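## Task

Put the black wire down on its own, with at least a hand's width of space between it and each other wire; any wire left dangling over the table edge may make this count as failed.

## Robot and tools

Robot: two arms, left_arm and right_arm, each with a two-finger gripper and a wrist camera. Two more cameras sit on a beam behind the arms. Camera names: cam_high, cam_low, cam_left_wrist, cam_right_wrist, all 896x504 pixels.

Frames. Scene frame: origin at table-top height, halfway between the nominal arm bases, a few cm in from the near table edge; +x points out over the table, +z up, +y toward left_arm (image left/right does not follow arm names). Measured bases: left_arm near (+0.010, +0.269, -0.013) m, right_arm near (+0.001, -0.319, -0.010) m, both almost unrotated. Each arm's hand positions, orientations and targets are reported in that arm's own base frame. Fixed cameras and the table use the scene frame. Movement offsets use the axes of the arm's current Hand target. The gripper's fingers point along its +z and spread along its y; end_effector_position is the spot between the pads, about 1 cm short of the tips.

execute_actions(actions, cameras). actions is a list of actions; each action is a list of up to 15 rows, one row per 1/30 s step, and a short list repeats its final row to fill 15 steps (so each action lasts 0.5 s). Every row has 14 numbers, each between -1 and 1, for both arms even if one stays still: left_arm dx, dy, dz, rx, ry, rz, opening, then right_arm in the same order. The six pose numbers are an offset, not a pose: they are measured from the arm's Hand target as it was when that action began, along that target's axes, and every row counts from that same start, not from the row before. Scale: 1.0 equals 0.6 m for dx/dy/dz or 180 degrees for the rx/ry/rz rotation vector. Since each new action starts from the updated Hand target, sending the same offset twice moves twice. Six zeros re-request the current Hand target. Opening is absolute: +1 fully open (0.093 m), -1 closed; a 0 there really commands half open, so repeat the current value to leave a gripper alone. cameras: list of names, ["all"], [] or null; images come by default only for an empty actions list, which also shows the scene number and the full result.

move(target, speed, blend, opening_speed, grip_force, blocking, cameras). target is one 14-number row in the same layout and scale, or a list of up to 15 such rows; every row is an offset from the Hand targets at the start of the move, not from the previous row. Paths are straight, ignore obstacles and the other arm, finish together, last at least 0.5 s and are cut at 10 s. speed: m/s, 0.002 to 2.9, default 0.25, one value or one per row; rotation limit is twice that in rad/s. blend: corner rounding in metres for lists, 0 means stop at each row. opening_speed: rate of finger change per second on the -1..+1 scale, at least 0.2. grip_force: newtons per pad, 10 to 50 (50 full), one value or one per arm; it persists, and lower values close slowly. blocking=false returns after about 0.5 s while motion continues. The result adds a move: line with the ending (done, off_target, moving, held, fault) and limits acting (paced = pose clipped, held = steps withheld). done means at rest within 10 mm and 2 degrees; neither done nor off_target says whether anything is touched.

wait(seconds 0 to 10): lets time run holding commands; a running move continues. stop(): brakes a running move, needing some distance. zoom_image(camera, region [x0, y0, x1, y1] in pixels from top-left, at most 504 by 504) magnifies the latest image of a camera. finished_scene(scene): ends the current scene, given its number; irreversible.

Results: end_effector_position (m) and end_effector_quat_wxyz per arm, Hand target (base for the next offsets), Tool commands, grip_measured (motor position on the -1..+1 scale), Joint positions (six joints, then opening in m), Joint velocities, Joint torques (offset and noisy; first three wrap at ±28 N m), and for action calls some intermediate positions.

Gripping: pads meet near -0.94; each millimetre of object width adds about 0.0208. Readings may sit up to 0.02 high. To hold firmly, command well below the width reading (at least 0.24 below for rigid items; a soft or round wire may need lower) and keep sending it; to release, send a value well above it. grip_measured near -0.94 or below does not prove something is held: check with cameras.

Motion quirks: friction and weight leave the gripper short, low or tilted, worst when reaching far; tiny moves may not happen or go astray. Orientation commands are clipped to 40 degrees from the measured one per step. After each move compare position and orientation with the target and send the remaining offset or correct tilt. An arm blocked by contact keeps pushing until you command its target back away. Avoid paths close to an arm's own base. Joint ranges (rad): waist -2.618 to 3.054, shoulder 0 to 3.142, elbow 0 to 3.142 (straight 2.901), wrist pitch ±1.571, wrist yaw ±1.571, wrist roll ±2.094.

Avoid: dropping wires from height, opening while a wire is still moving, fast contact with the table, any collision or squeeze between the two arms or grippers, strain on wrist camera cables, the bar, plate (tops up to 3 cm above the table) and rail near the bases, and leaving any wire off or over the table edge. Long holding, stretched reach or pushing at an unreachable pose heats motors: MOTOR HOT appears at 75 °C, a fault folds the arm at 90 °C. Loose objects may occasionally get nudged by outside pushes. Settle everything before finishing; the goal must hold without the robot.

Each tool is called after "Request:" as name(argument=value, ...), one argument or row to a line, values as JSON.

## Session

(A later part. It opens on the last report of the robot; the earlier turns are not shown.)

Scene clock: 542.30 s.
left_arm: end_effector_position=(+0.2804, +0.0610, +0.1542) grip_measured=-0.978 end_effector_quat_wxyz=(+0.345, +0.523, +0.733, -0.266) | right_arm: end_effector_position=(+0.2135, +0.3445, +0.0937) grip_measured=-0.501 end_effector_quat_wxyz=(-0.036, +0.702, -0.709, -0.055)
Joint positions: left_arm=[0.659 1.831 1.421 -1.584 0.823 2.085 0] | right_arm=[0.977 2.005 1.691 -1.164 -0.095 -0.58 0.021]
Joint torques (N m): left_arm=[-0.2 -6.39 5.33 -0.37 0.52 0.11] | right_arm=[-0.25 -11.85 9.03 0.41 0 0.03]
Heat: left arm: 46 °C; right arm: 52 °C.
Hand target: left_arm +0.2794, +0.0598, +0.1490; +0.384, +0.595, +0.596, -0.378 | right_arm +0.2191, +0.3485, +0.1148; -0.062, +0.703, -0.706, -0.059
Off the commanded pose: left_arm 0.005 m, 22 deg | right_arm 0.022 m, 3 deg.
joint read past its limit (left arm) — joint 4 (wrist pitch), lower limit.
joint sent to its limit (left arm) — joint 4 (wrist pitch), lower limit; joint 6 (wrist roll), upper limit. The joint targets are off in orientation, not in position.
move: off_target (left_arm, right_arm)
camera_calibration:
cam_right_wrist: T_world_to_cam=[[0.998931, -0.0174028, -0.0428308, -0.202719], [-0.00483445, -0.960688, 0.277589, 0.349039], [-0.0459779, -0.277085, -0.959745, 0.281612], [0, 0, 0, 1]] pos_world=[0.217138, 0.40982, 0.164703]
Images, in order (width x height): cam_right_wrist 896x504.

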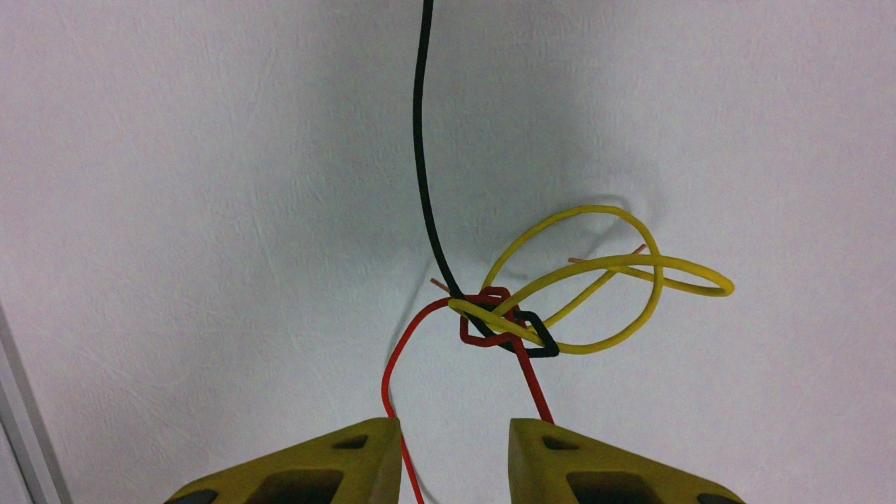

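Request:
move(
  target=[0,0,0,0,0,0,-1,-0.0067,-0.0337,0.060,0,0,-0.2,-0.60],
  speed=0.3,
  cameras=["cam_right_wrist"],
)

Request:
zoom_image(
  camera="cam_right_wrist",
  region=[330, 270, 570, 504],
)

Scene clock: 727.77 s.
left_arm: end_effector_position=(+0.2804, +0.0610, +0.1542) grip_measured=-0.978 end_effector_quat_wxyz=(+0.345, +0.523, +0.733, -0.266) | right_arm: end_effector_position=(+0.2286, +0.3520, +0.0779) grip_measured=-0.599 end_effector_quat_wxyz=(-0.063, +0.888, -0.453, -0.039)
Joint positions: left_arm=[0.659 1.831 1.421 -1.584 0.823 2.085 0] | right_arm=[0.957 2.05 1.691 -1.099 -0.095 -1.236 0.016]
Joint torques (N m): left_arm=[0.01 -6.46 5.2 -0.36 0.46 0.07] | right_arm=[-1.06 -8.14 9.06 0.7 -0.04 -0.02]
Heat: left arm: 46 °C; right arm: 65 °C.
Hand target: left_arm +0.2794, +0.0598, +0.1490; +0.384, +0.595, +0.596, -0.378 | right_arm +0.2396, +0.3585, +0.0802; -0.078, +0.887, -0.454, -0.036
Off the commanded pose: left_arm 0.005 m, 22 deg | right_arm 0.013 m, 2 deg.
joint read past its limit (left arm) — joint 4 (wrist pitch), lower limit.
joint sent to its limit (left arm) — joint 4 (wrist pitch), lower limit; joint 6 (wrist roll), upper limit. The joint targets are off in orientation, not in position.
move: off_target (left_arm, right_arm)
camera_calibration:
cam_right_wrist: T_world_to_cam=[[0.81669, 0.57382, 0.0612234, -0.392945], [0.538019, -0.795486, 0.278815, 0.178395], [0.208692, -0.194766, -0.958391, 0.181962], [0, 0, 0, 1]] pos_world=[0.186961, 0.40283, 0.148709]
Images, in order (width x height): cam_right_wrist 896x504.

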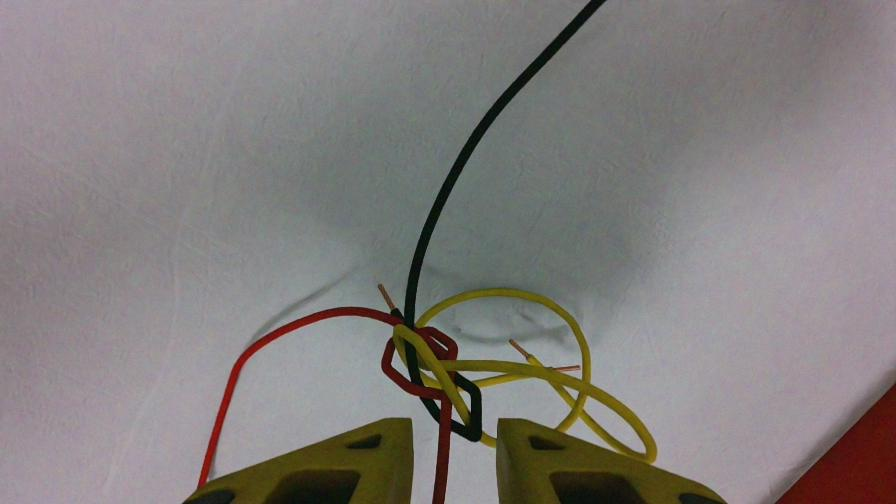

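Scaled by 2.100 from the camera's 896x504 image, which has a finer 1280x720 frame.

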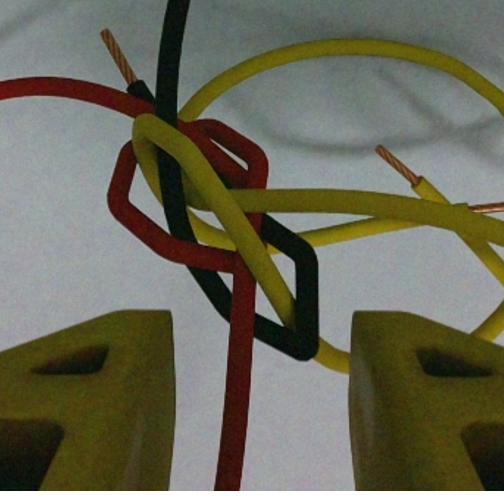

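Request:
move(
  target=[
    [0,0,0,0,0,0,-1,0.004,-0.0123,0.001,0,0,0,-0.70],
    [0,0,0,0,0,0,-1,0.0095,-0.008,0.042,0,0,0,-0.70],
  ],
  speed=[0.1,0.06],
  blend=0.004,
  cameras=["cam_right_wrist"],
)

Request:
zoom_image(
  camera="cam_right_wrist",
  region=[350, 330, 550, 504],
)

Scene clock: 753.27 s.
left_arm: end_effector_position=(+0.2804, +0.0611, +0.1541) grip_measured=-0.978 end_effector_quat_wxyz=(+0.345, +0.523, +0.733, -0.266) | right_arm: end_effector_position=(+0.2422, +0.3620, +0.0617) grip_measured=-0.699 end_effector_quat_wxyz=(-0.078, +0.888, -0.452, -0.036)
Joint positions: left_arm=[0.659 1.831 1.421 -1.584 0.822 2.085 0] | right_arm=[0.945 2.093 1.688 -1.021 -0.095 -1.247 0.012]
Joint torques (N m): left_arm=[0.01 -6.5 5.29 -0.37 0.53 0.1] | right_arm=[-0.83 -8.64 5.78 0.8 -0.11 -0.02]
Heat: left arm: 46 °C; right arm: 59 °C.
Hand target: left_arm +0.2793, +0.0598, +0.1490; +0.384, +0.595, +0.596, -0.378 | right_arm +0.2470, +0.3610, +0.0550; -0.078, +0.887, -0.454, -0.036
Off the commanded pose: left_arm 0.005 m, 22 deg | right_arm 0.008 m, 0 deg.
joint read past its limit (left arm) — joint 4 (wrist pitch), lower limit.
joint sent to its limit (left arm) — joint 4 (wrist pitch), lower limit; joint 6 (wrist roll), upper limit. The joint targets are off in orientation, not in position.
move: off_target (left_arm); blend cut to 0 m at target 1
camera_calibration:
cam_right_wrist: T_world_to_cam=[[0.815475, 0.571471, 0.091772, -0.409484], [0.532179, -0.802655, 0.269314, 0.188109], [0.227567, -0.17078, -0.95867, 0.152343], [0, 0, 0, 1]] pos_world=[0.199148, 0.411012, 0.132965]
Images, in order (width x height): cam_right_wrist 896x504.

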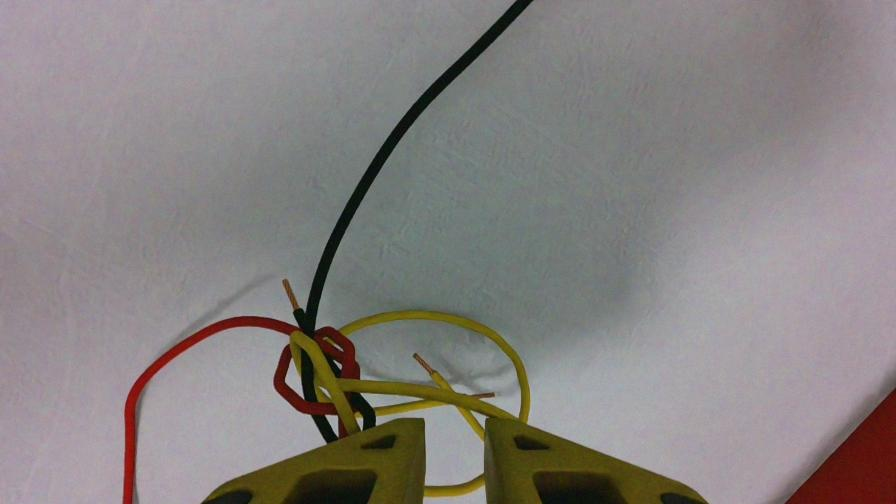

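Scaled by 2.520 from the camera's 896x504 image, which has a finer 1280x720 frame.

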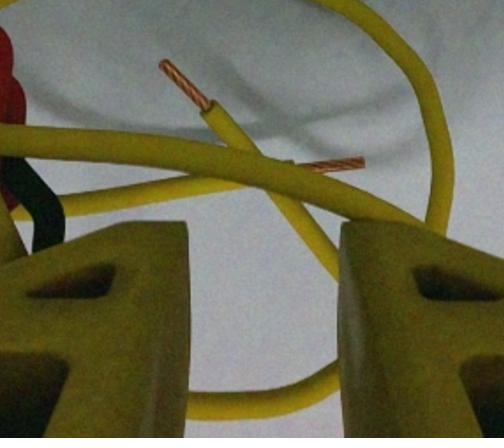

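Request:
move(
  target=[
    [0,0,0,0,0,0,-1,-0.006,-0.003,-0.041,0,0,0,-0.70],
    [0,0,0,0,0,0,-1,-0.0163,0.0023,-0.049,0,0,0,-0.65],
  ],
  speed=0.15,
  blend=0.005,
  cameras=["cam_right_wrist"],
)

Request:
zoom_image(
  camera="cam_right_wrist",
  region=[330, 290, 550, 504],
)

Scene clock: 771.83 s.
left_arm: end_effector_position=(+0.2804, +0.0611, +0.1541) grip_measured=-0.978 end_effector_quat_wxyz=(+0.345, +0.523, +0.733, -0.266) | right_arm: end_effector_position=(+0.2386, +0.3571, +0.0714) grip_measured=-0.651 end_effector_quat_wxyz=(-0.063, +0.888, -0.455, -0.038)
Joint positions: left_arm=[0.659 1.831 1.421 -1.584 0.822 2.085 0] | right_arm=[0.945 2.093 1.731 -1.096 -0.095 -1.244 0.014]
Joint torques (N m): left_arm=[-0.16 -6.37 5.35 -0.32 0.5 0.13] | right_arm=[0.73 -10.99 9.17 0.43 -0.08 0.18]
Heat: left arm: 46 °C; right arm: 56 °C.
Hand target: left_arm +0.2793, +0.0598, +0.1490; +0.384, +0.595, +0.596, -0.378 | right_arm +0.2401, +0.3630, +0.0852; -0.078, +0.887, -0.454, -0.036
Off the commanded pose: left_arm 0.005 m, 22 deg | right_arm 0.015 m, 2 deg.
joint read past its limit (left arm) — joint 4 (wrist pitch), lower limit.
joint sent to its limit (left arm) — joint 4 (wrist pitch), lower limit; joint 6 (wrist roll), upper limit. The joint targets are off in orientation, not in position.
move: off_target (left_arm, right_arm); blend cut to 0.0042 m at target 1; target 2's new opening was sent with right_arm's hand 0.015 m and 2 deg from that target
camera_calibration:
cam_right_wrist: T_world_to_cam=[[0.818693, 0.570925, 0.0615344, -0.403098], [0.534953, -0.797253, 0.279667, 0.180219], [0.208727, -0.196043, -0.958123, 0.175034], [0, 0, 0, 1]] pos_world=[0.19707, 0.408133, 0.142107]
Images, in order (width x height): cam_right_wrist 896x504.

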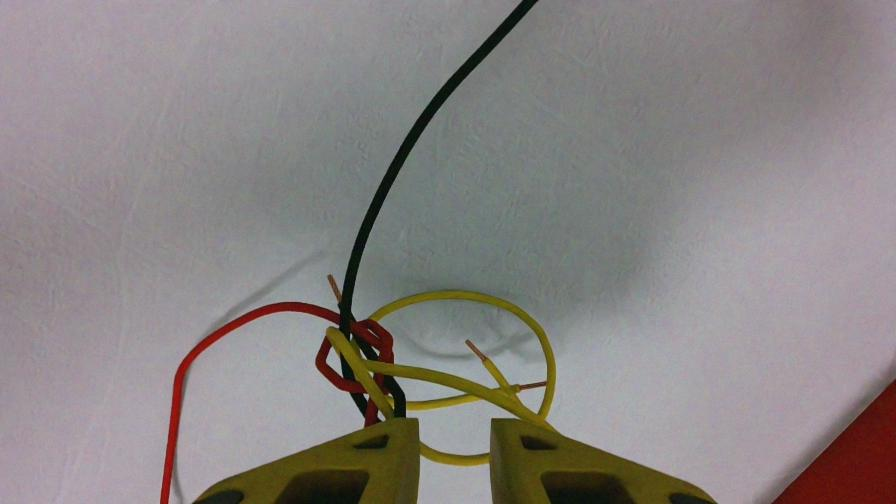

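Scaled by 2.291 from the camera's 896x504 image, which has a finer 1280x720 frame.

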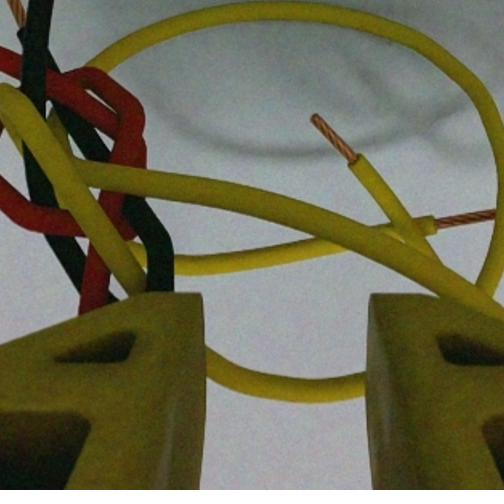

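Request:
move(
  target=[0,0,0,0,0,0,-1,-0.0048,0.0152,0.006,0,0,0,-0.65],
  speed=0.1,
  cameras=["cam_right_wrist"],
)

Request:
zoom_image(
  camera="cam_right_wrist",
  region=[330, 290, 550, 504],
)

Scene clock: 779.63 s.
left_arm: end_effector_position=(+0.2804, +0.0611, +0.1541) grip_measured=-0.978 end_effector_quat_wxyz=(+0.345, +0.523, +0.733, -0.266) | right_arm: end_effector_position=(+0.2300, +0.3570, +0.0660) grip_measured=-0.651 end_effector_quat_wxyz=(-0.054, +0.888, -0.454, -0.040)
Joint positions: left_arm=[0.659 1.831 1.421 -1.584 0.822 2.085 0] | right_arm=[0.961 2.093 1.711 -1.093 -0.095 -1.23 0.014]
Joint torques (N m): left_arm=[-0.17 -6.34 5.38 -0.37 0.47 0.11] | right_arm=[0.49 -13.18 5.65 0.67 -0.1 0.18]
Heat: left arm: 46 °C; right arm: 56 °C.
Hand target: left_arm +0.2793, +0.0598, +0.1490; +0.384, +0.595, +0.596, -0.378 | right_arm +0.2309, +0.3607, +0.0811; -0.078, +0.887, -0.454, -0.036
Off the commanded pose: left_arm 0.005 m, 22 deg | right_arm 0.016 m, 3 deg.
joint read past its limit (left arm) — joint 4 (wrist pitch), lower limit.
joint sent to its limit (left arm) — joint 4 (wrist pitch), lower limit; joint 6 (wrist roll), upper limit. The joint targets are off in orientation, not in position.
move: off_target (left_arm, right_arm)
camera_calibration:
cam_right_wrist: T_world_to_cam=[[0.817924, 0.573666, 0.0436729, -0.395284], [0.54023, -0.79192, 0.28463, 0.182807], [0.197868, -0.209213, -0.957642, 0.178819], [0, 0, 0, 1]] pos_world=[0.189172, 0.408941, 0.136475]
Images, in order (width x height): cam_right_wrist 896x504.

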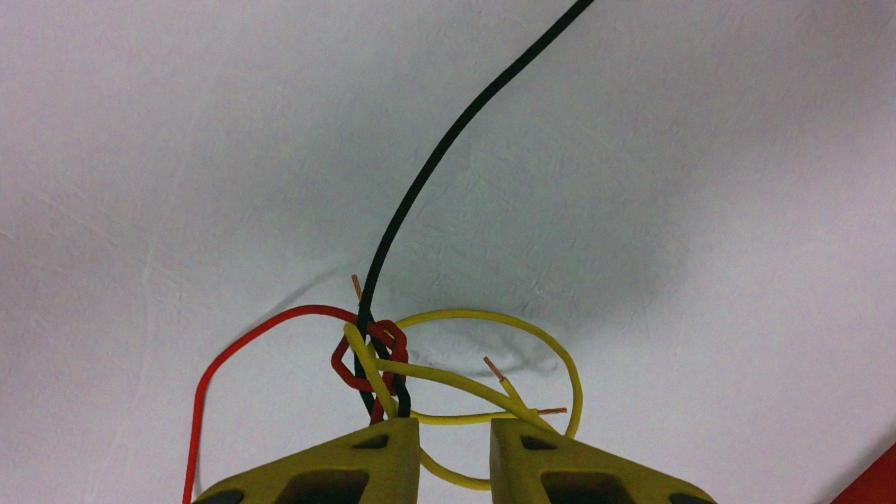

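Scaled by 2.291 from the camera's 896x504 image, which has a finer 1280x720 frame.

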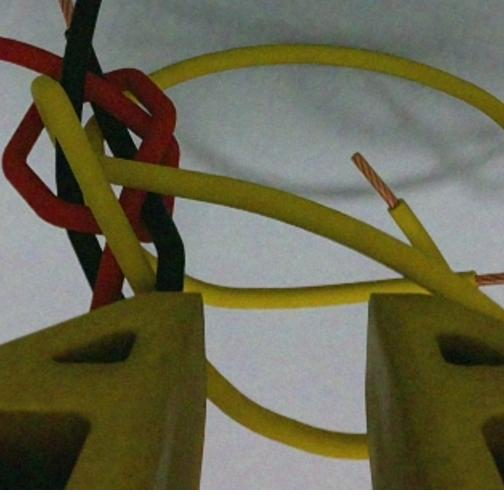

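Request:
move(
  target=[
    [0,0,0,0,0,0,-1,-0.0057,-0.0043,-0.041,0,0,0,-0.65],
    [0,0,0,0,0,0,-1,-0.016,0.0045,-0.041,0,0,0,-0.65],
  ],
  speed=0.15,
  blend=0.005,
  cameras=["cam_right_wrist"],
)

Request:
zoom_image(
  camera="cam_right_wrist",
  region=[330, 290, 550, 504],
)

Scene clock: 789.83 s.
left_arm: end_effector_position=(+0.2804, +0.0611, +0.1541) grip_measured=-0.978 end_effector_quat_wxyz=(+0.345, +0.523, +0.733, -0.266) | right_arm: end_effector_position=(+0.2199, +0.3583, +0.0769) grip_measured=-0.651 end_effector_quat_wxyz=(-0.044, +0.889, -0.454, -0.042)
Joint positions: left_arm=[0.659 1.831 1.421 -1.584 0.822 2.085 0] | right_arm=[0.982 2.087 1.745 -1.151 -0.095 -1.211 0.014]
Joint torques (N m): left_arm=[-0.38 -6.52 5.41 -0.35 0.53 0.13] | right_arm=[0.43 -14.57 8.31 0.4 -0.03 0.1]
Heat: left arm: 46 °C; right arm: 57 °C.
Hand target: left_arm +0.2793, +0.0598, +0.1490; +0.384, +0.595, +0.596, -0.378 | right_arm +0.2229, +0.3627, +0.1063; -0.078, +0.887, -0.454, -0.036
Off the commanded pose: left_arm 0.005 m, 22 deg | right_arm 0.030 m, 4 deg.
joint read past its limit (left arm) — joint 4 (wrist pitch), lower limit.
joint sent to its limit (left arm) — joint 4 (wrist pitch), lower limit; joint 6 (wrist roll), upper limit. The joint targets are off in orientation, not in position.
move: off_target (left_arm, right_arm); blend cut to 0.0041 m at target 1
camera_calibration:
cam_right_wrist: T_world_to_cam=[[0.81714, 0.575868, 0.0256632, -0.387523], [0.545297, -0.786662, 0.289507, 0.182781], [0.186906, -0.222573, -0.956832, 0.198587], [0, 0, 0, 1]] pos_world=[0.179874, 0.411149, 0.147043]
Images, in order (width x height): cam_right_wrist 896x504.

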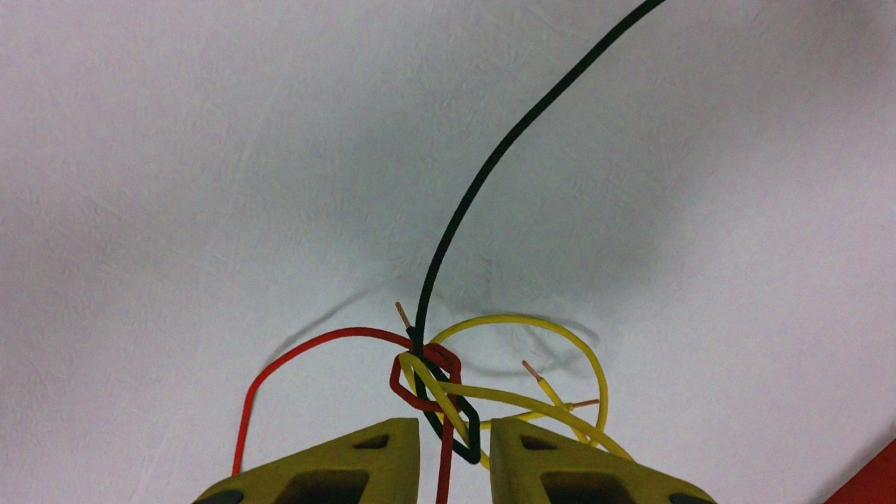

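Scaled by 2.291 from the camera's 896x504 image, which has a finer 1280x720 frame.

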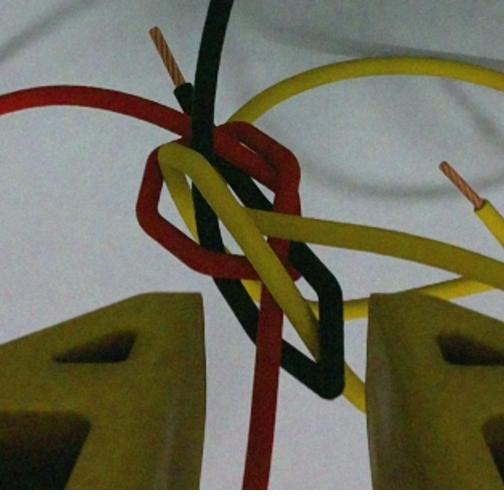

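Request:
move(
  target=[0,0,0,0,0,0,-1,0.031,0.001,0.0633,0,0,0,-0.62],
  speed=0.12,
  cameras=["cam_right_wrist"],
)

Request:
zoom_image(
  camera="cam_right_wrist",
  region=[350, 304, 550, 504],
)

Scene clock: 801.27 s.
left_arm: end_effector_position=(+0.2804, +0.0611, +0.1541) grip_measured=-0.978 end_effector_quat_wxyz=(+0.345, +0.523, +0.733, -0.266) | right_arm: end_effector_position=(+0.2275, +0.3524, +0.0520) grip_measured=-0.621 end_effector_quat_wxyz=(-0.052, +0.888, -0.455, -0.041)
Joint positions: left_arm=[0.659 1.831 1.421 -1.584 0.822 2.085 0] | right_arm=[0.96 2.085 1.642 -1.036 -0.095 -1.231 0.015]
Joint torques (N m): left_arm=[-0.25 -6.17 5.27 -0.36 0.5 0.11] | right_arm=[-0.65 -13.34 5.23 0.64 -0.06 -0.04]
Heat: left arm: 46 °C; right arm: 60 °C.
Hand target: left_arm +0.2793, +0.0598, +0.1490; +0.384, +0.595, +0.596, -0.378 | right_arm +0.2337, +0.3539, +0.0664; -0.078, +0.887, -0.454, -0.036
Off the commanded pose: left_arm 0.005 m, 22 deg | right_arm 0.016 m, 3 deg.
joint read past its limit (left arm) — joint 4 (wrist pitch), lower limit.
joint sent to its limit (left arm) — joint 4 (wrist pitch), lower limit; joint 6 (wrist roll), upper limit. The joint targets are off in orientation, not in position.
move: off_target (left_arm, right_arm)
camera_calibration:
cam_right_wrist: T_world_to_cam=[[0.818652, 0.572862, 0.0404787, -0.389691], [0.539892, -0.791732, 0.285792, 0.184396], [0.195768, -0.21211, -0.957436, 0.166479], [0, 0, 0, 1]] pos_world=[0.186876, 0.404544, 0.122469]
Images, in order (width x height): cam_right_wrist 896x504.

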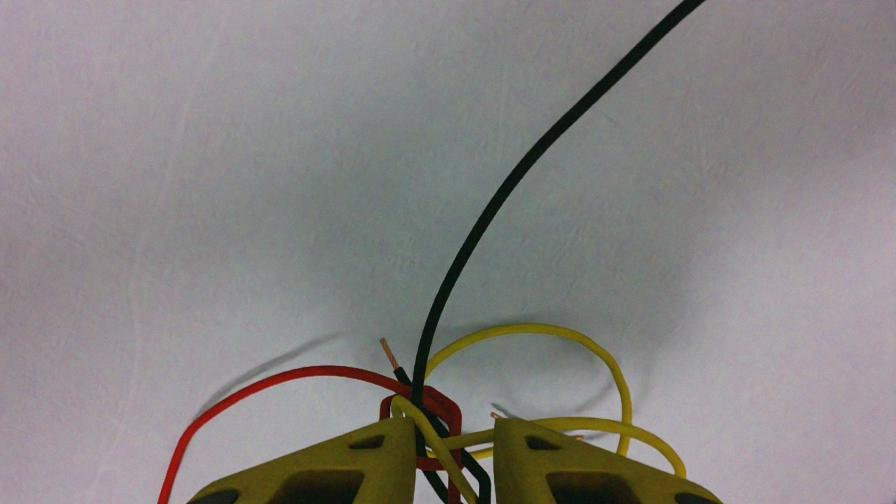

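Scaled by 2.520 from the camera's 896x504 image, which has a finer 1280x720 frame.

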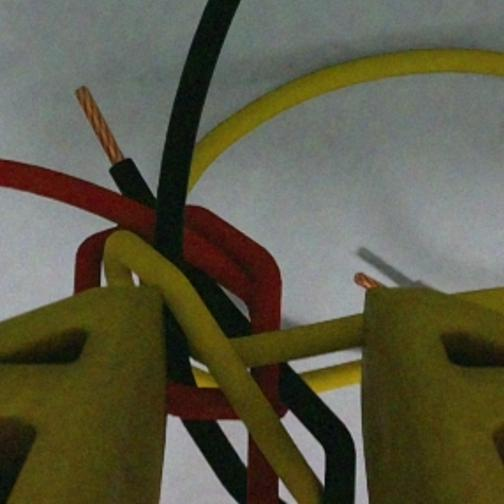

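Request:
move(
  target=[
    [0,0,0,0,0,0,-1,-0.0036,-0.0028,-0.0263,0,0,0,-0.62],
    [0,0,0,0,0,0,-1,-0.0035,-0.016,-0.0277,0,0,0,-0.70],
  ],
  speed=0.1,
  blend=0.003,
  cameras=["cam_right_wrist"],
)

Request:
zoom_image(
  camera="cam_right_wrist",
  region=[350, 304, 550, 504],
)

Scene clock: 824.03 s.
left_arm: end_effector_position=(+0.2804, +0.0611, +0.1541) grip_measured=-0.978 end_effector_quat_wxyz=(+0.345, +0.523, +0.733, -0.266) | right_arm: end_effector_position=(+0.2323, +0.3561, +0.0677) grip_measured=-0.699 end_effector_quat_wxyz=(-0.058, +0.889, -0.453, -0.039)
Joint positions: left_arm=[0.659 1.831 1.421 -1.584 0.822 2.085 0] | right_arm=[0.955 2.085 1.704 -1.085 -0.095 -1.238 0.012]
Joint torques (N m): left_arm=[-0.02 -6.42 5.34 -0.36 0.47 0.14] | right_arm=[-0.88 -11.51 8.84 0.34 -0.07 0.03]
Heat: left arm: 46 °C; right arm: 66 °C.
Hand target: left_arm +0.2793, +0.0598, +0.1490; +0.384, +0.595, +0.596, -0.378 | right_arm +0.2401, +0.3583, +0.0841; -0.078, +0.887, -0.454, -0.036
Off the commanded pose: left_arm 0.005 m, 22 deg | right_arm 0.018 m, 2 deg.
joint read past its limit (left arm) — joint 4 (wrist pitch), lower limit.
joint sent to its limit (left arm) — joint 4 (wrist pitch), lower limit; joint 6 (wrist roll), upper limit. The joint targets are off in orientation, not in position.
move: off_target (left_arm, right_arm); target 2's new opening was sent with right_arm's hand 0.018 m and 2 deg from that target
camera_calibration:
cam_right_wrist: T_world_to_cam=[[0.816757, 0.574492, 0.0535365, -0.397442], [0.539568, -0.79337, 0.281836, 0.181233], [0.204387, -0.201305, -0.957968, 0.175468], [0, 0, 0, 1]] pos_world=[0.190963, 0.407434, 0.138293]
Images, in order (width x height): cam_right_wrist 896x504.

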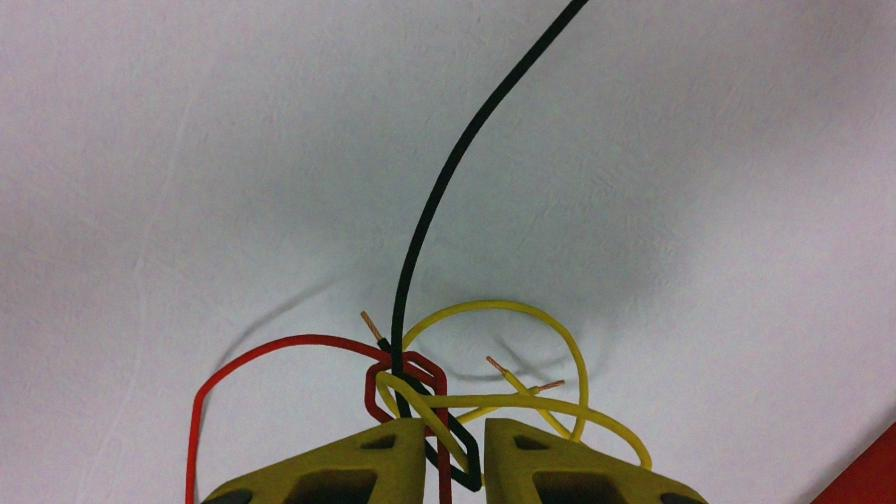

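Scaled by 2.520 from the camera's 896x504 image, which has a finer 1280x720 frame.

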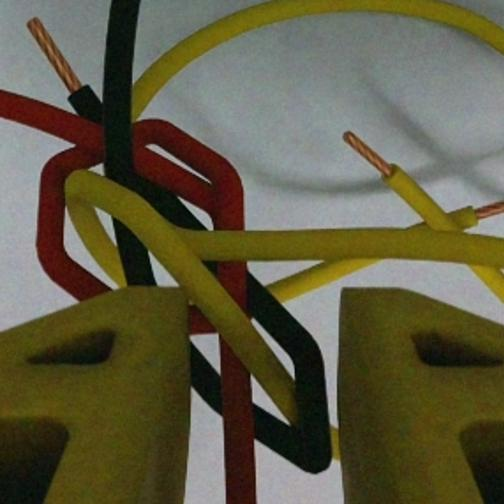

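Request:
move(
  target=[
    [0,0,0,0,0,0,-1,0,-0.010,0.001,0,0,0,-0.70],
    [0,0,0,0,0,0,-1,0.003,-0.0078,0.0215,0,0,0,-0.70],
  ],
  speed=0.1,
  blend=0.002,
  cameras=["cam_right_wrist"],
)

Request:
zoom_image(
  camera="cam_right_wrist",
  region=[350, 304, 550, 504],
)

Scene clock: 840.70 s.
left_arm: end_effector_position=(+0.2804, +0.0611, +0.1541) grip_measured=-0.978 end_effector_quat_wxyz=(+0.345, +0.523, +0.733, -0.266) | right_arm: end_effector_position=(+0.2389, +0.3618, +0.0753) grip_measured=-0.699 end_effector_quat_wxyz=(-0.074, +0.888, -0.452, -0.037)
Joint positions: left_arm=[0.659 1.831 1.421 -1.584 0.822 2.085 0] | right_arm=[0.95 2.085 1.731 -1.081 -0.095 -1.242 0.012]
Joint torques (N m): left_arm=[-0.13 -6.56 5.42 -0.34 0.49 0.12] | right_arm=[-0.69 -8.91 6.15 0.77 -0.11 -0.02]
Heat: left arm: 46 °C; right arm: 66 °C.
Hand target: left_arm +0.2793, +0.0598, +0.1490; +0.384, +0.595, +0.596, -0.378 | right_arm +0.2450, +0.3618, +0.0717; -0.078, +0.887, -0.454, -0.036
Off the commanded pose: left_arm 0.005 m, 22 deg | right_arm 0.007 m, 0 deg.
joint read past its limit (left arm) — joint 4 (wrist pitch), lower limit.
joint sent to its limit (left arm) — joint 4 (wrist pitch), lower limit; joint 6 (wrist roll), upper limit. The joint targets are off in orientation, not in position.
move: off_target (left_arm)
camera_calibration:
cam_right_wrist: T_world_to_cam=[[0.815732, 0.572362, 0.083565, -0.407748], [0.533988, -0.800691, 0.271571, 0.18477], [0.222347, -0.176906, -0.958784, 0.169544], [0, 0, 0, 1]] pos_world=[0.196251, 0.411316, 0.146451]
Images, in order (width x height): cam_right_wrist 896x504.

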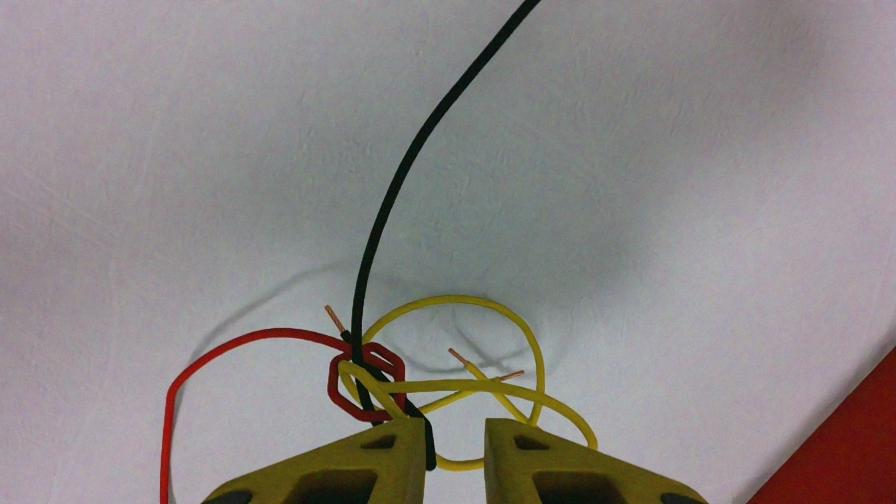

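Scaled by 2.520 from the camera's 896x504 image, which has a finer 1280x720 frame.

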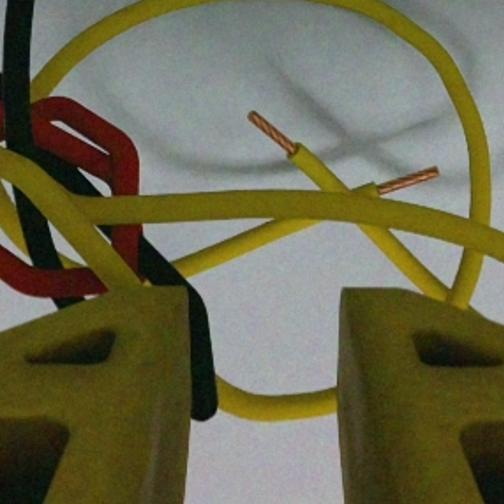

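Request:
move(
  target=[
    [0,0,0,0,0,0,-1,0.0115,0.0082,-0.0092,0,0,0,-0.70],
    [0,0,0,0,0,0,-1,0.017,0.0125,0.0313,0,0,0,-0.70],
  ],
  speed=0.1,
  blend=0,
  cameras=["cam_right_wrist"],
)

Request:
zoom_image(
  camera="cam_right_wrist",
  region=[350, 304, 550, 504],
)

Scene clock: 851.50 s.
left_arm: end_effector_position=(+0.2804, +0.0611, +0.1541) grip_measured=-0.978 end_effector_quat_wxyz=(+0.345, +0.523, +0.733, -0.266) | right_arm: end_effector_position=(+0.2392, +0.3521, +0.0499) grip_measured=-0.699 end_effector_quat_wxyz=(-0.067, +0.888, -0.453, -0.037)
Joint positions: left_arm=[0.659 1.831 1.421 -1.584 0.822 2.085 0] | right_arm=[0.937 2.085 1.631 -0.996 -0.095 -1.256 0.012]
Joint torques (N m): left_arm=[-0.13 -6.57 5.22 -0.4 0.51 0.13] | right_arm=[-0.69 -10.45 5.61 0.67 -0.1 -0.03]
Heat: left arm: 46 °C; right arm: 64 °C.
Hand target: left_arm +0.2793, +0.0598, +0.1490; +0.384, +0.595, +0.596, -0.378 | right_arm +0.2449, +0.3525, +0.0509; -0.078, +0.887, -0.454, -0.036
Off the commanded pose: left_arm 0.005 m, 22 deg | right_arm 0.006 m, 1 deg.
joint read past its limit (left arm) — joint 4 (wrist pitch), lower limit.
joint sent to its limit (left arm) — joint 4 (wrist pitch), lower limit; joint 6 (wrist roll), upper limit. The joint targets are off in orientation, not in position.
move: off_target (left_arm)
camera_calibration:
cam_right_wrist: T_world_to_cam=[[0.816346, 0.573241, 0.0705317, -0.400125], [0.535845, -0.79728, 0.277875, 0.181789], [0.215523, -0.189048, -0.958024, 0.14928], [0, 0, 0, 1]] pos_world=[0.197056, 0.402526, 0.120721]
Images, in order (width x height): cam_right_wrist 896x504.

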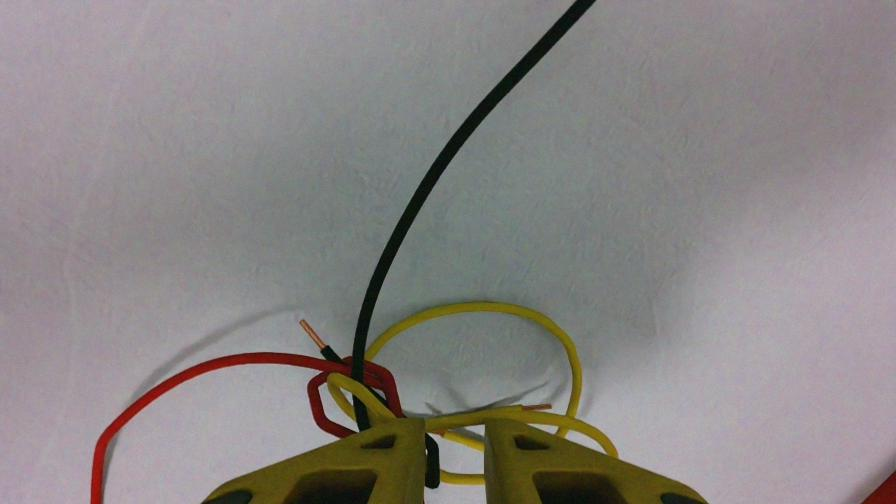

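Scaled by 2.520 from the camera's 896x504 image, which has a finer 1280x720 frame.

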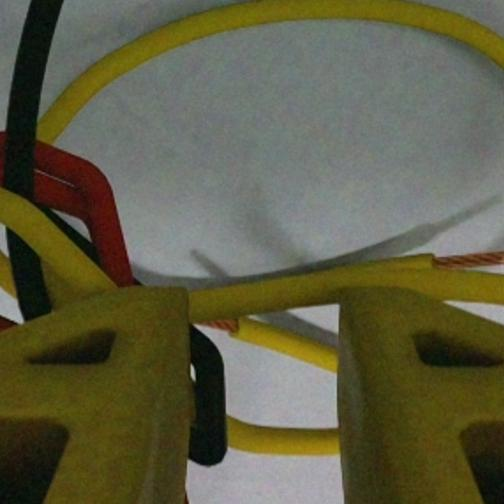

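Request:
move(
  target=[0,0,0,0,0,0,-1,0,0,0,0,0,0,-1],
  opening_speed=0.4,
  cameras=["cam_right_wrist"],
)

Request:
zoom_image(
  camera="cam_right_wrist",
  region=[350, 304, 550, 504],
)

Scene clock: 860.57 s.
left_arm: end_effector_position=(+0.2804, +0.0611, +0.1541) grip_measured=-0.978 end_effector_quat_wxyz=(+0.345, +0.523, +0.733, -0.266) | right_arm: end_effector_position=(+0.2398, +0.3529, +0.0501) grip_measured=-0.988 end_effector_quat_wxyz=(-0.069, +0.888, -0.453, -0.037)
Joint positions: left_arm=[0.659 1.831 1.421 -1.584 0.822 2.085 0] | right_arm=[0.937 2.085 1.631 -0.993 -0.095 -1.256 0]
Joint torques (N m): left_arm=[-0.21 -6.26 5.45 -0.38 0.48 0.13] | right_arm=[-0.88 -10.35 5.44 0.75 -0.07 -0.06]
Heat: left arm: 46 °C; right arm: 63 °C.
Hand target: left_arm +0.2793, +0.0598, +0.1490; +0.384, +0.595, +0.596, -0.378 | right_arm +0.2449, +0.3525, +0.0509; -0.078, +0.887, -0.454, -0.036
Off the commanded pose: left_arm 0.005 m, 22 deg | right_arm 0.005 m, 1 deg.
joint read past its limit (left arm) — joint 4 (wrist pitch), lower limit.
joint sent to its limit (left arm) — joint 4 (wrist pitch), lower limit; joint 6 (wrist roll), upper limit. The joint targets are off in orientation, not in position.
move: off_target (left_arm)
camera_calibration:
cam_right_wrist: T_world_to_cam=[[0.81598, 0.573299, 0.0741938, -0.401143], [0.535472, -0.797947, 0.276678, 0.182402], [0.217822, -0.186035, -0.958094, 0.147827], [0, 0, 0, 1]] pos_world=[0.197454, 0.403023, 0.120928]
Images, in order (width x height): cam_right_wrist 896x504.

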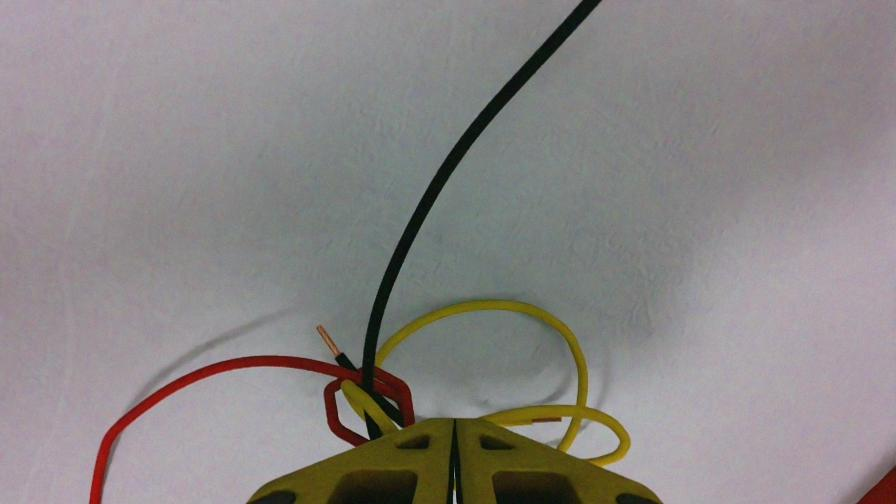

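Scaled by 2.520 from the camera's 896x504 image, which has a finer 1280x720 frame.

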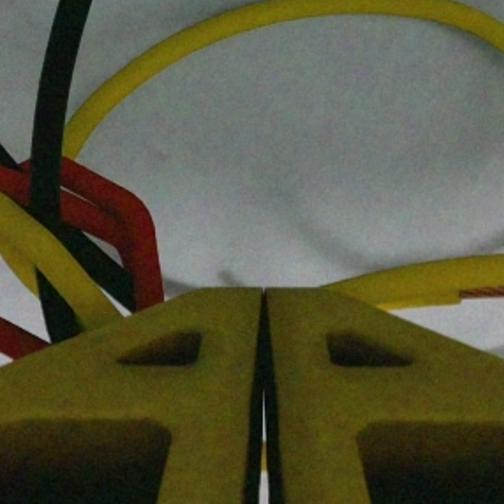

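Request:
move(
  target=[0,0,0,0,0,0,-1,0,0,-0.02,0,0,0,-0.66],
  opening_speed=0.8,
  cameras=["cam_right_wrist"],
)

Request:
zoom_image(
  camera="cam_right_wrist",
  region=[350, 304, 550, 504],
)

Scene clock: 866.80 s.
left_arm: end_effector_position=(+0.2804, +0.0611, +0.1541) grip_measured=-0.978 end_effector_quat_wxyz=(+0.345, +0.523, +0.733, -0.266) | right_arm: end_effector_position=(+0.2390, +0.3518, +0.0499) grip_measured=-0.661 end_effector_quat_wxyz=(-0.066, +0.889, -0.452, -0.037)
Joint positions: left_arm=[0.659 1.831 1.421 -1.584 0.822 2.085 0] | right_arm=[0.937 2.085 1.631 -0.998 -0.095 -1.259 0.013]
Joint torques (N m): left_arm=[-0.23 -6.24 5.2 -0.4 0.44 0.15] | right_arm=[-1.51 -11.55 7.77 0.35 -0.07 -0.07]
Heat: left arm: 46 °C; right arm: 63 °C.
Hand target: left_arm +0.2793, +0.0598, +0.1490; +0.384, +0.595, +0.596, -0.378 | right_arm +0.2448, +0.3505, +0.0627; -0.078, +0.887, -0.454, -0.036
Off the commanded pose: left_arm 0.005 m, 22 deg | right_arm 0.014 m, 1 deg.
joint read past its limit (left arm) — joint 4 (wrist pitch), lower limit.
joint sent to its limit (left arm) — joint 4 (wrist pitch), lower limit; joint 6 (wrist roll), upper limit. The joint targets are off in orientation, not in position.
move: off_target (left_arm, right_arm)
camera_calibration:
cam_right_wrist: T_world_to_cam=[[0.814896, 0.575429, 0.0694715, -0.400162], [0.53802, -0.795556, 0.278614, 0.180531], [0.215591, -0.189664, -0.957887, 0.149408], [0, 0, 0, 1]] pos_world=[0.196749, 0.402225, 0.120618]
Images, in order (width x height): cam_right_wrist 896x504.

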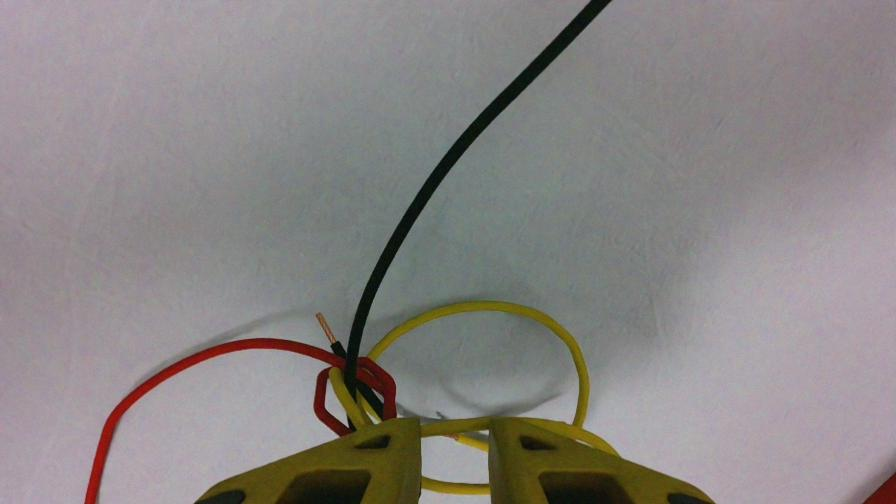

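Scaled by 2.520 from the camera's 896x504 image, which has a finer 1280x720 frame.

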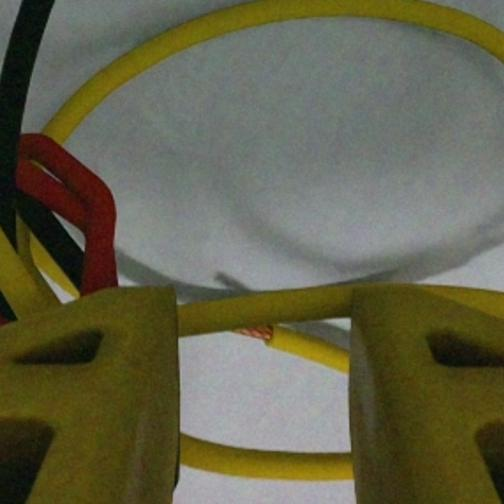

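Request:
move(
  target=[
    [0,0,0,0,0,0,-1,-0.005,-0.004,-0.035,0,0,0,-0.62],
    [0,0,0,0,0,0,-1,0.002,0.012,-0.035,0,0,0,-0.62],
  ],
  speed=0.15,
  blend=0.004,
  cameras=["cam_right_wrist"],
)

Request:
zoom_image(
  camera="cam_right_wrist",
  region=[330, 290, 550, 504],
)

Scene clock: 873.03 s.
left_arm: end_effector_position=(+0.2804, +0.0611, +0.1541) grip_measured=-0.978 end_effector_quat_wxyz=(+0.345, +0.523, +0.733, -0.266) | right_arm: end_effector_position=(+0.2371, +0.3459, +0.0619) grip_measured=-0.621 end_effector_quat_wxyz=(-0.058, +0.889, -0.453, -0.038)
Joint positions: left_arm=[0.659 1.831 1.421 -1.584 0.822 2.085 0] | right_arm=[0.932 2.068 1.655 -1.056 -0.095 -1.261 0.015]
Joint torques (N m): left_arm=[-0.24 -6.31 5.14 -0.34 0.48 0.13] | right_arm=[-0.76 -14.19 5.41 0.38 -0.11 -0.04]
Heat: left arm: 46 °C; right arm: 64 °C.
Hand target: left_arm +0.2793, +0.0598, +0.1490; +0.384, +0.595, +0.596, -0.378 | right_arm +0.2396, +0.3417, +0.0824; -0.078, +0.887, -0.454, -0.037
Off the commanded pose: left_arm 0.005 m, 22 deg | right_arm 0.021 m, 2 deg.
joint read past its limit (left arm) — joint 4 (wrist pitch), lower limit.
joint sent to its limit (left arm) — joint 4 (wrist pitch), lower limit; joint 6 (wrist roll), upper limit. The joint targets are off in orientation, not in position.
move: off_target (left_arm, right_arm)
camera_calibration:
cam_right_wrist: T_world_to_cam=[[0.816814, 0.57438, 0.0538738, -0.395092], [0.538909, -0.793017, 0.284079, 0.172095], [0.205892, -0.203007, -0.957286, 0.167129], [0, 0, 0, 1]] pos_world=[0.195563, 0.397336, 0.132387]
Images, in order (width x height): cam_right_wrist 896x504.

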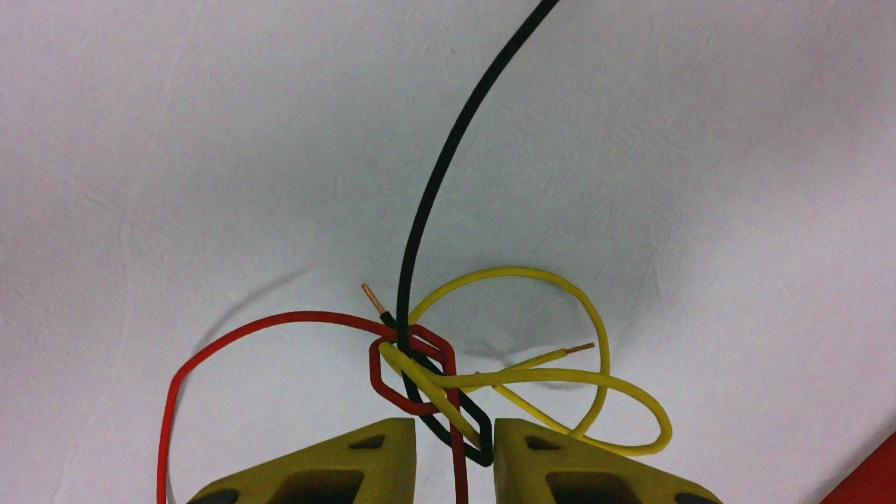

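Scaled by 2.291 from the camera's 896x504 image, which has a finer 1280x720 frame.

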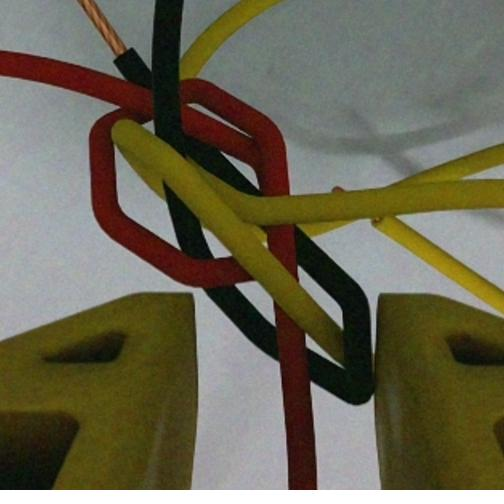

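Request:
move(
  target=[
    [0,0,0,0,0,0,-1,-0.0013,-0.0202,0.0058,0,0,0,-0.62],
    [0,0,0,0,0,0,-1,-0.0013,-0.0202,0.0078,0,0,0,-0.75],
    [0,0,0,0,0,0,-1,0.0053,-0.015,0.0642,0,0,0,-0.75],
  ],
  speed=0.1,
  blend=0,
  cameras=["cam_right_wrist"],
)

Request:
zoom_image(
  camera="cam_right_wrist",
  region=[350, 304, 550, 504],
)

Scene clock: 888.53 s.
left_arm: end_effector_position=(+0.2804, +0.0611, +0.1541) grip_measured=-0.978 end_effector_quat_wxyz=(+0.345, +0.523, +0.733, -0.266) | right_arm: end_effector_position=(+0.2445, +0.3511, +0.0521) grip_measured=-0.749 end_effector_quat_wxyz=(-0.077, +0.888, -0.452, -0.035)
Joint positions: left_arm=[0.659 1.831 1.421 -1.584 0.822 2.085 0] | right_arm=[0.925 2.074 1.62 -0.977 -0.095 -1.267 0.009]
Joint torques (N m): left_arm=[-0.29 -6.19 5.31 -0.37 0.5 0.07] | right_arm=[-0.88 -8.34 6 0.77 -0.13 -0.06]
Heat: left arm: 46 °C; right arm: 69 °C.
Hand target: left_arm +0.2793, +0.0598, +0.1490; +0.384, +0.595, +0.596, -0.378 | right_arm +0.2489, +0.3509, +0.0449; -0.077, +0.887, -0.454, -0.037
Off the commanded pose: left_arm 0.005 m, 22 deg | right_arm 0.008 m, 0 deg.
joint read past its limit (left arm) — joint 4 (wrist pitch), lower limit.
joint sent to its limit (left arm) — joint 4 (wrist pitch), lower limit; joint 6 (wrist roll), upper limit. The joint targets are off in orientation, not in position.
move: off_target (left_arm); target 2's new opening was sent with right_arm's hand 0.012 m and 1 deg from that target
camera_calibration:
cam_right_wrist: T_world_to_cam=[[0.815369, 0.571829, 0.0904718, -0.404355], [0.53199, -0.801685, 0.272559, 0.180299], [0.228387, -0.174106, -0.957876, 0.141578], [0, 0, 0, 1]] pos_world=[0.201447, 0.400414, 0.123055]
Images, in order (width x height): cam_right_wrist 896x504.

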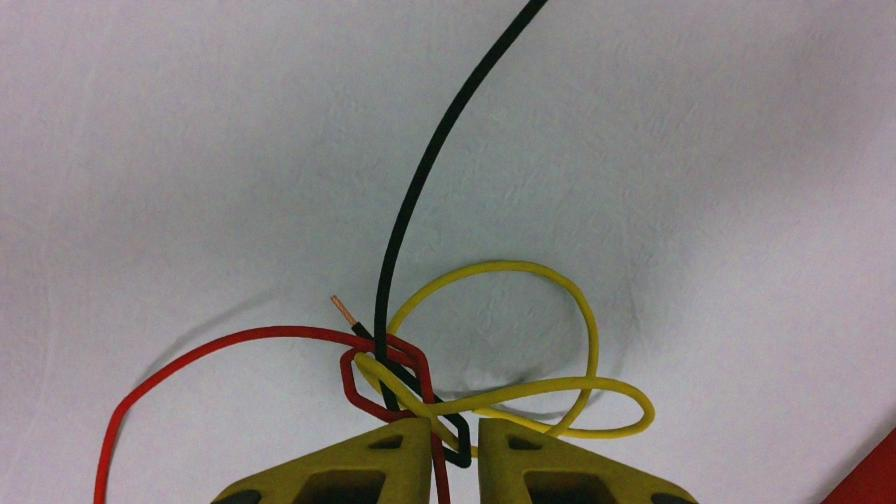

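Scaled by 2.520 from the camera's 896x504 image, which has a finer 1280x720 frame.

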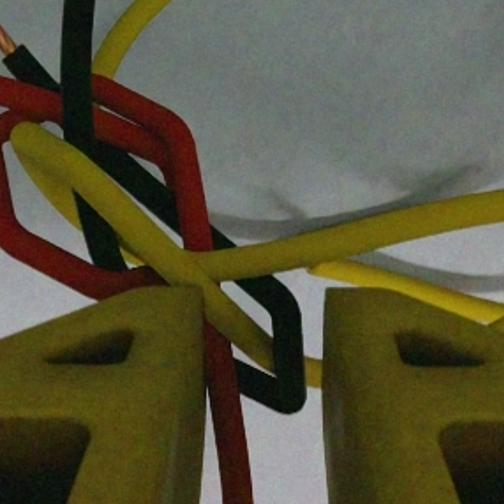

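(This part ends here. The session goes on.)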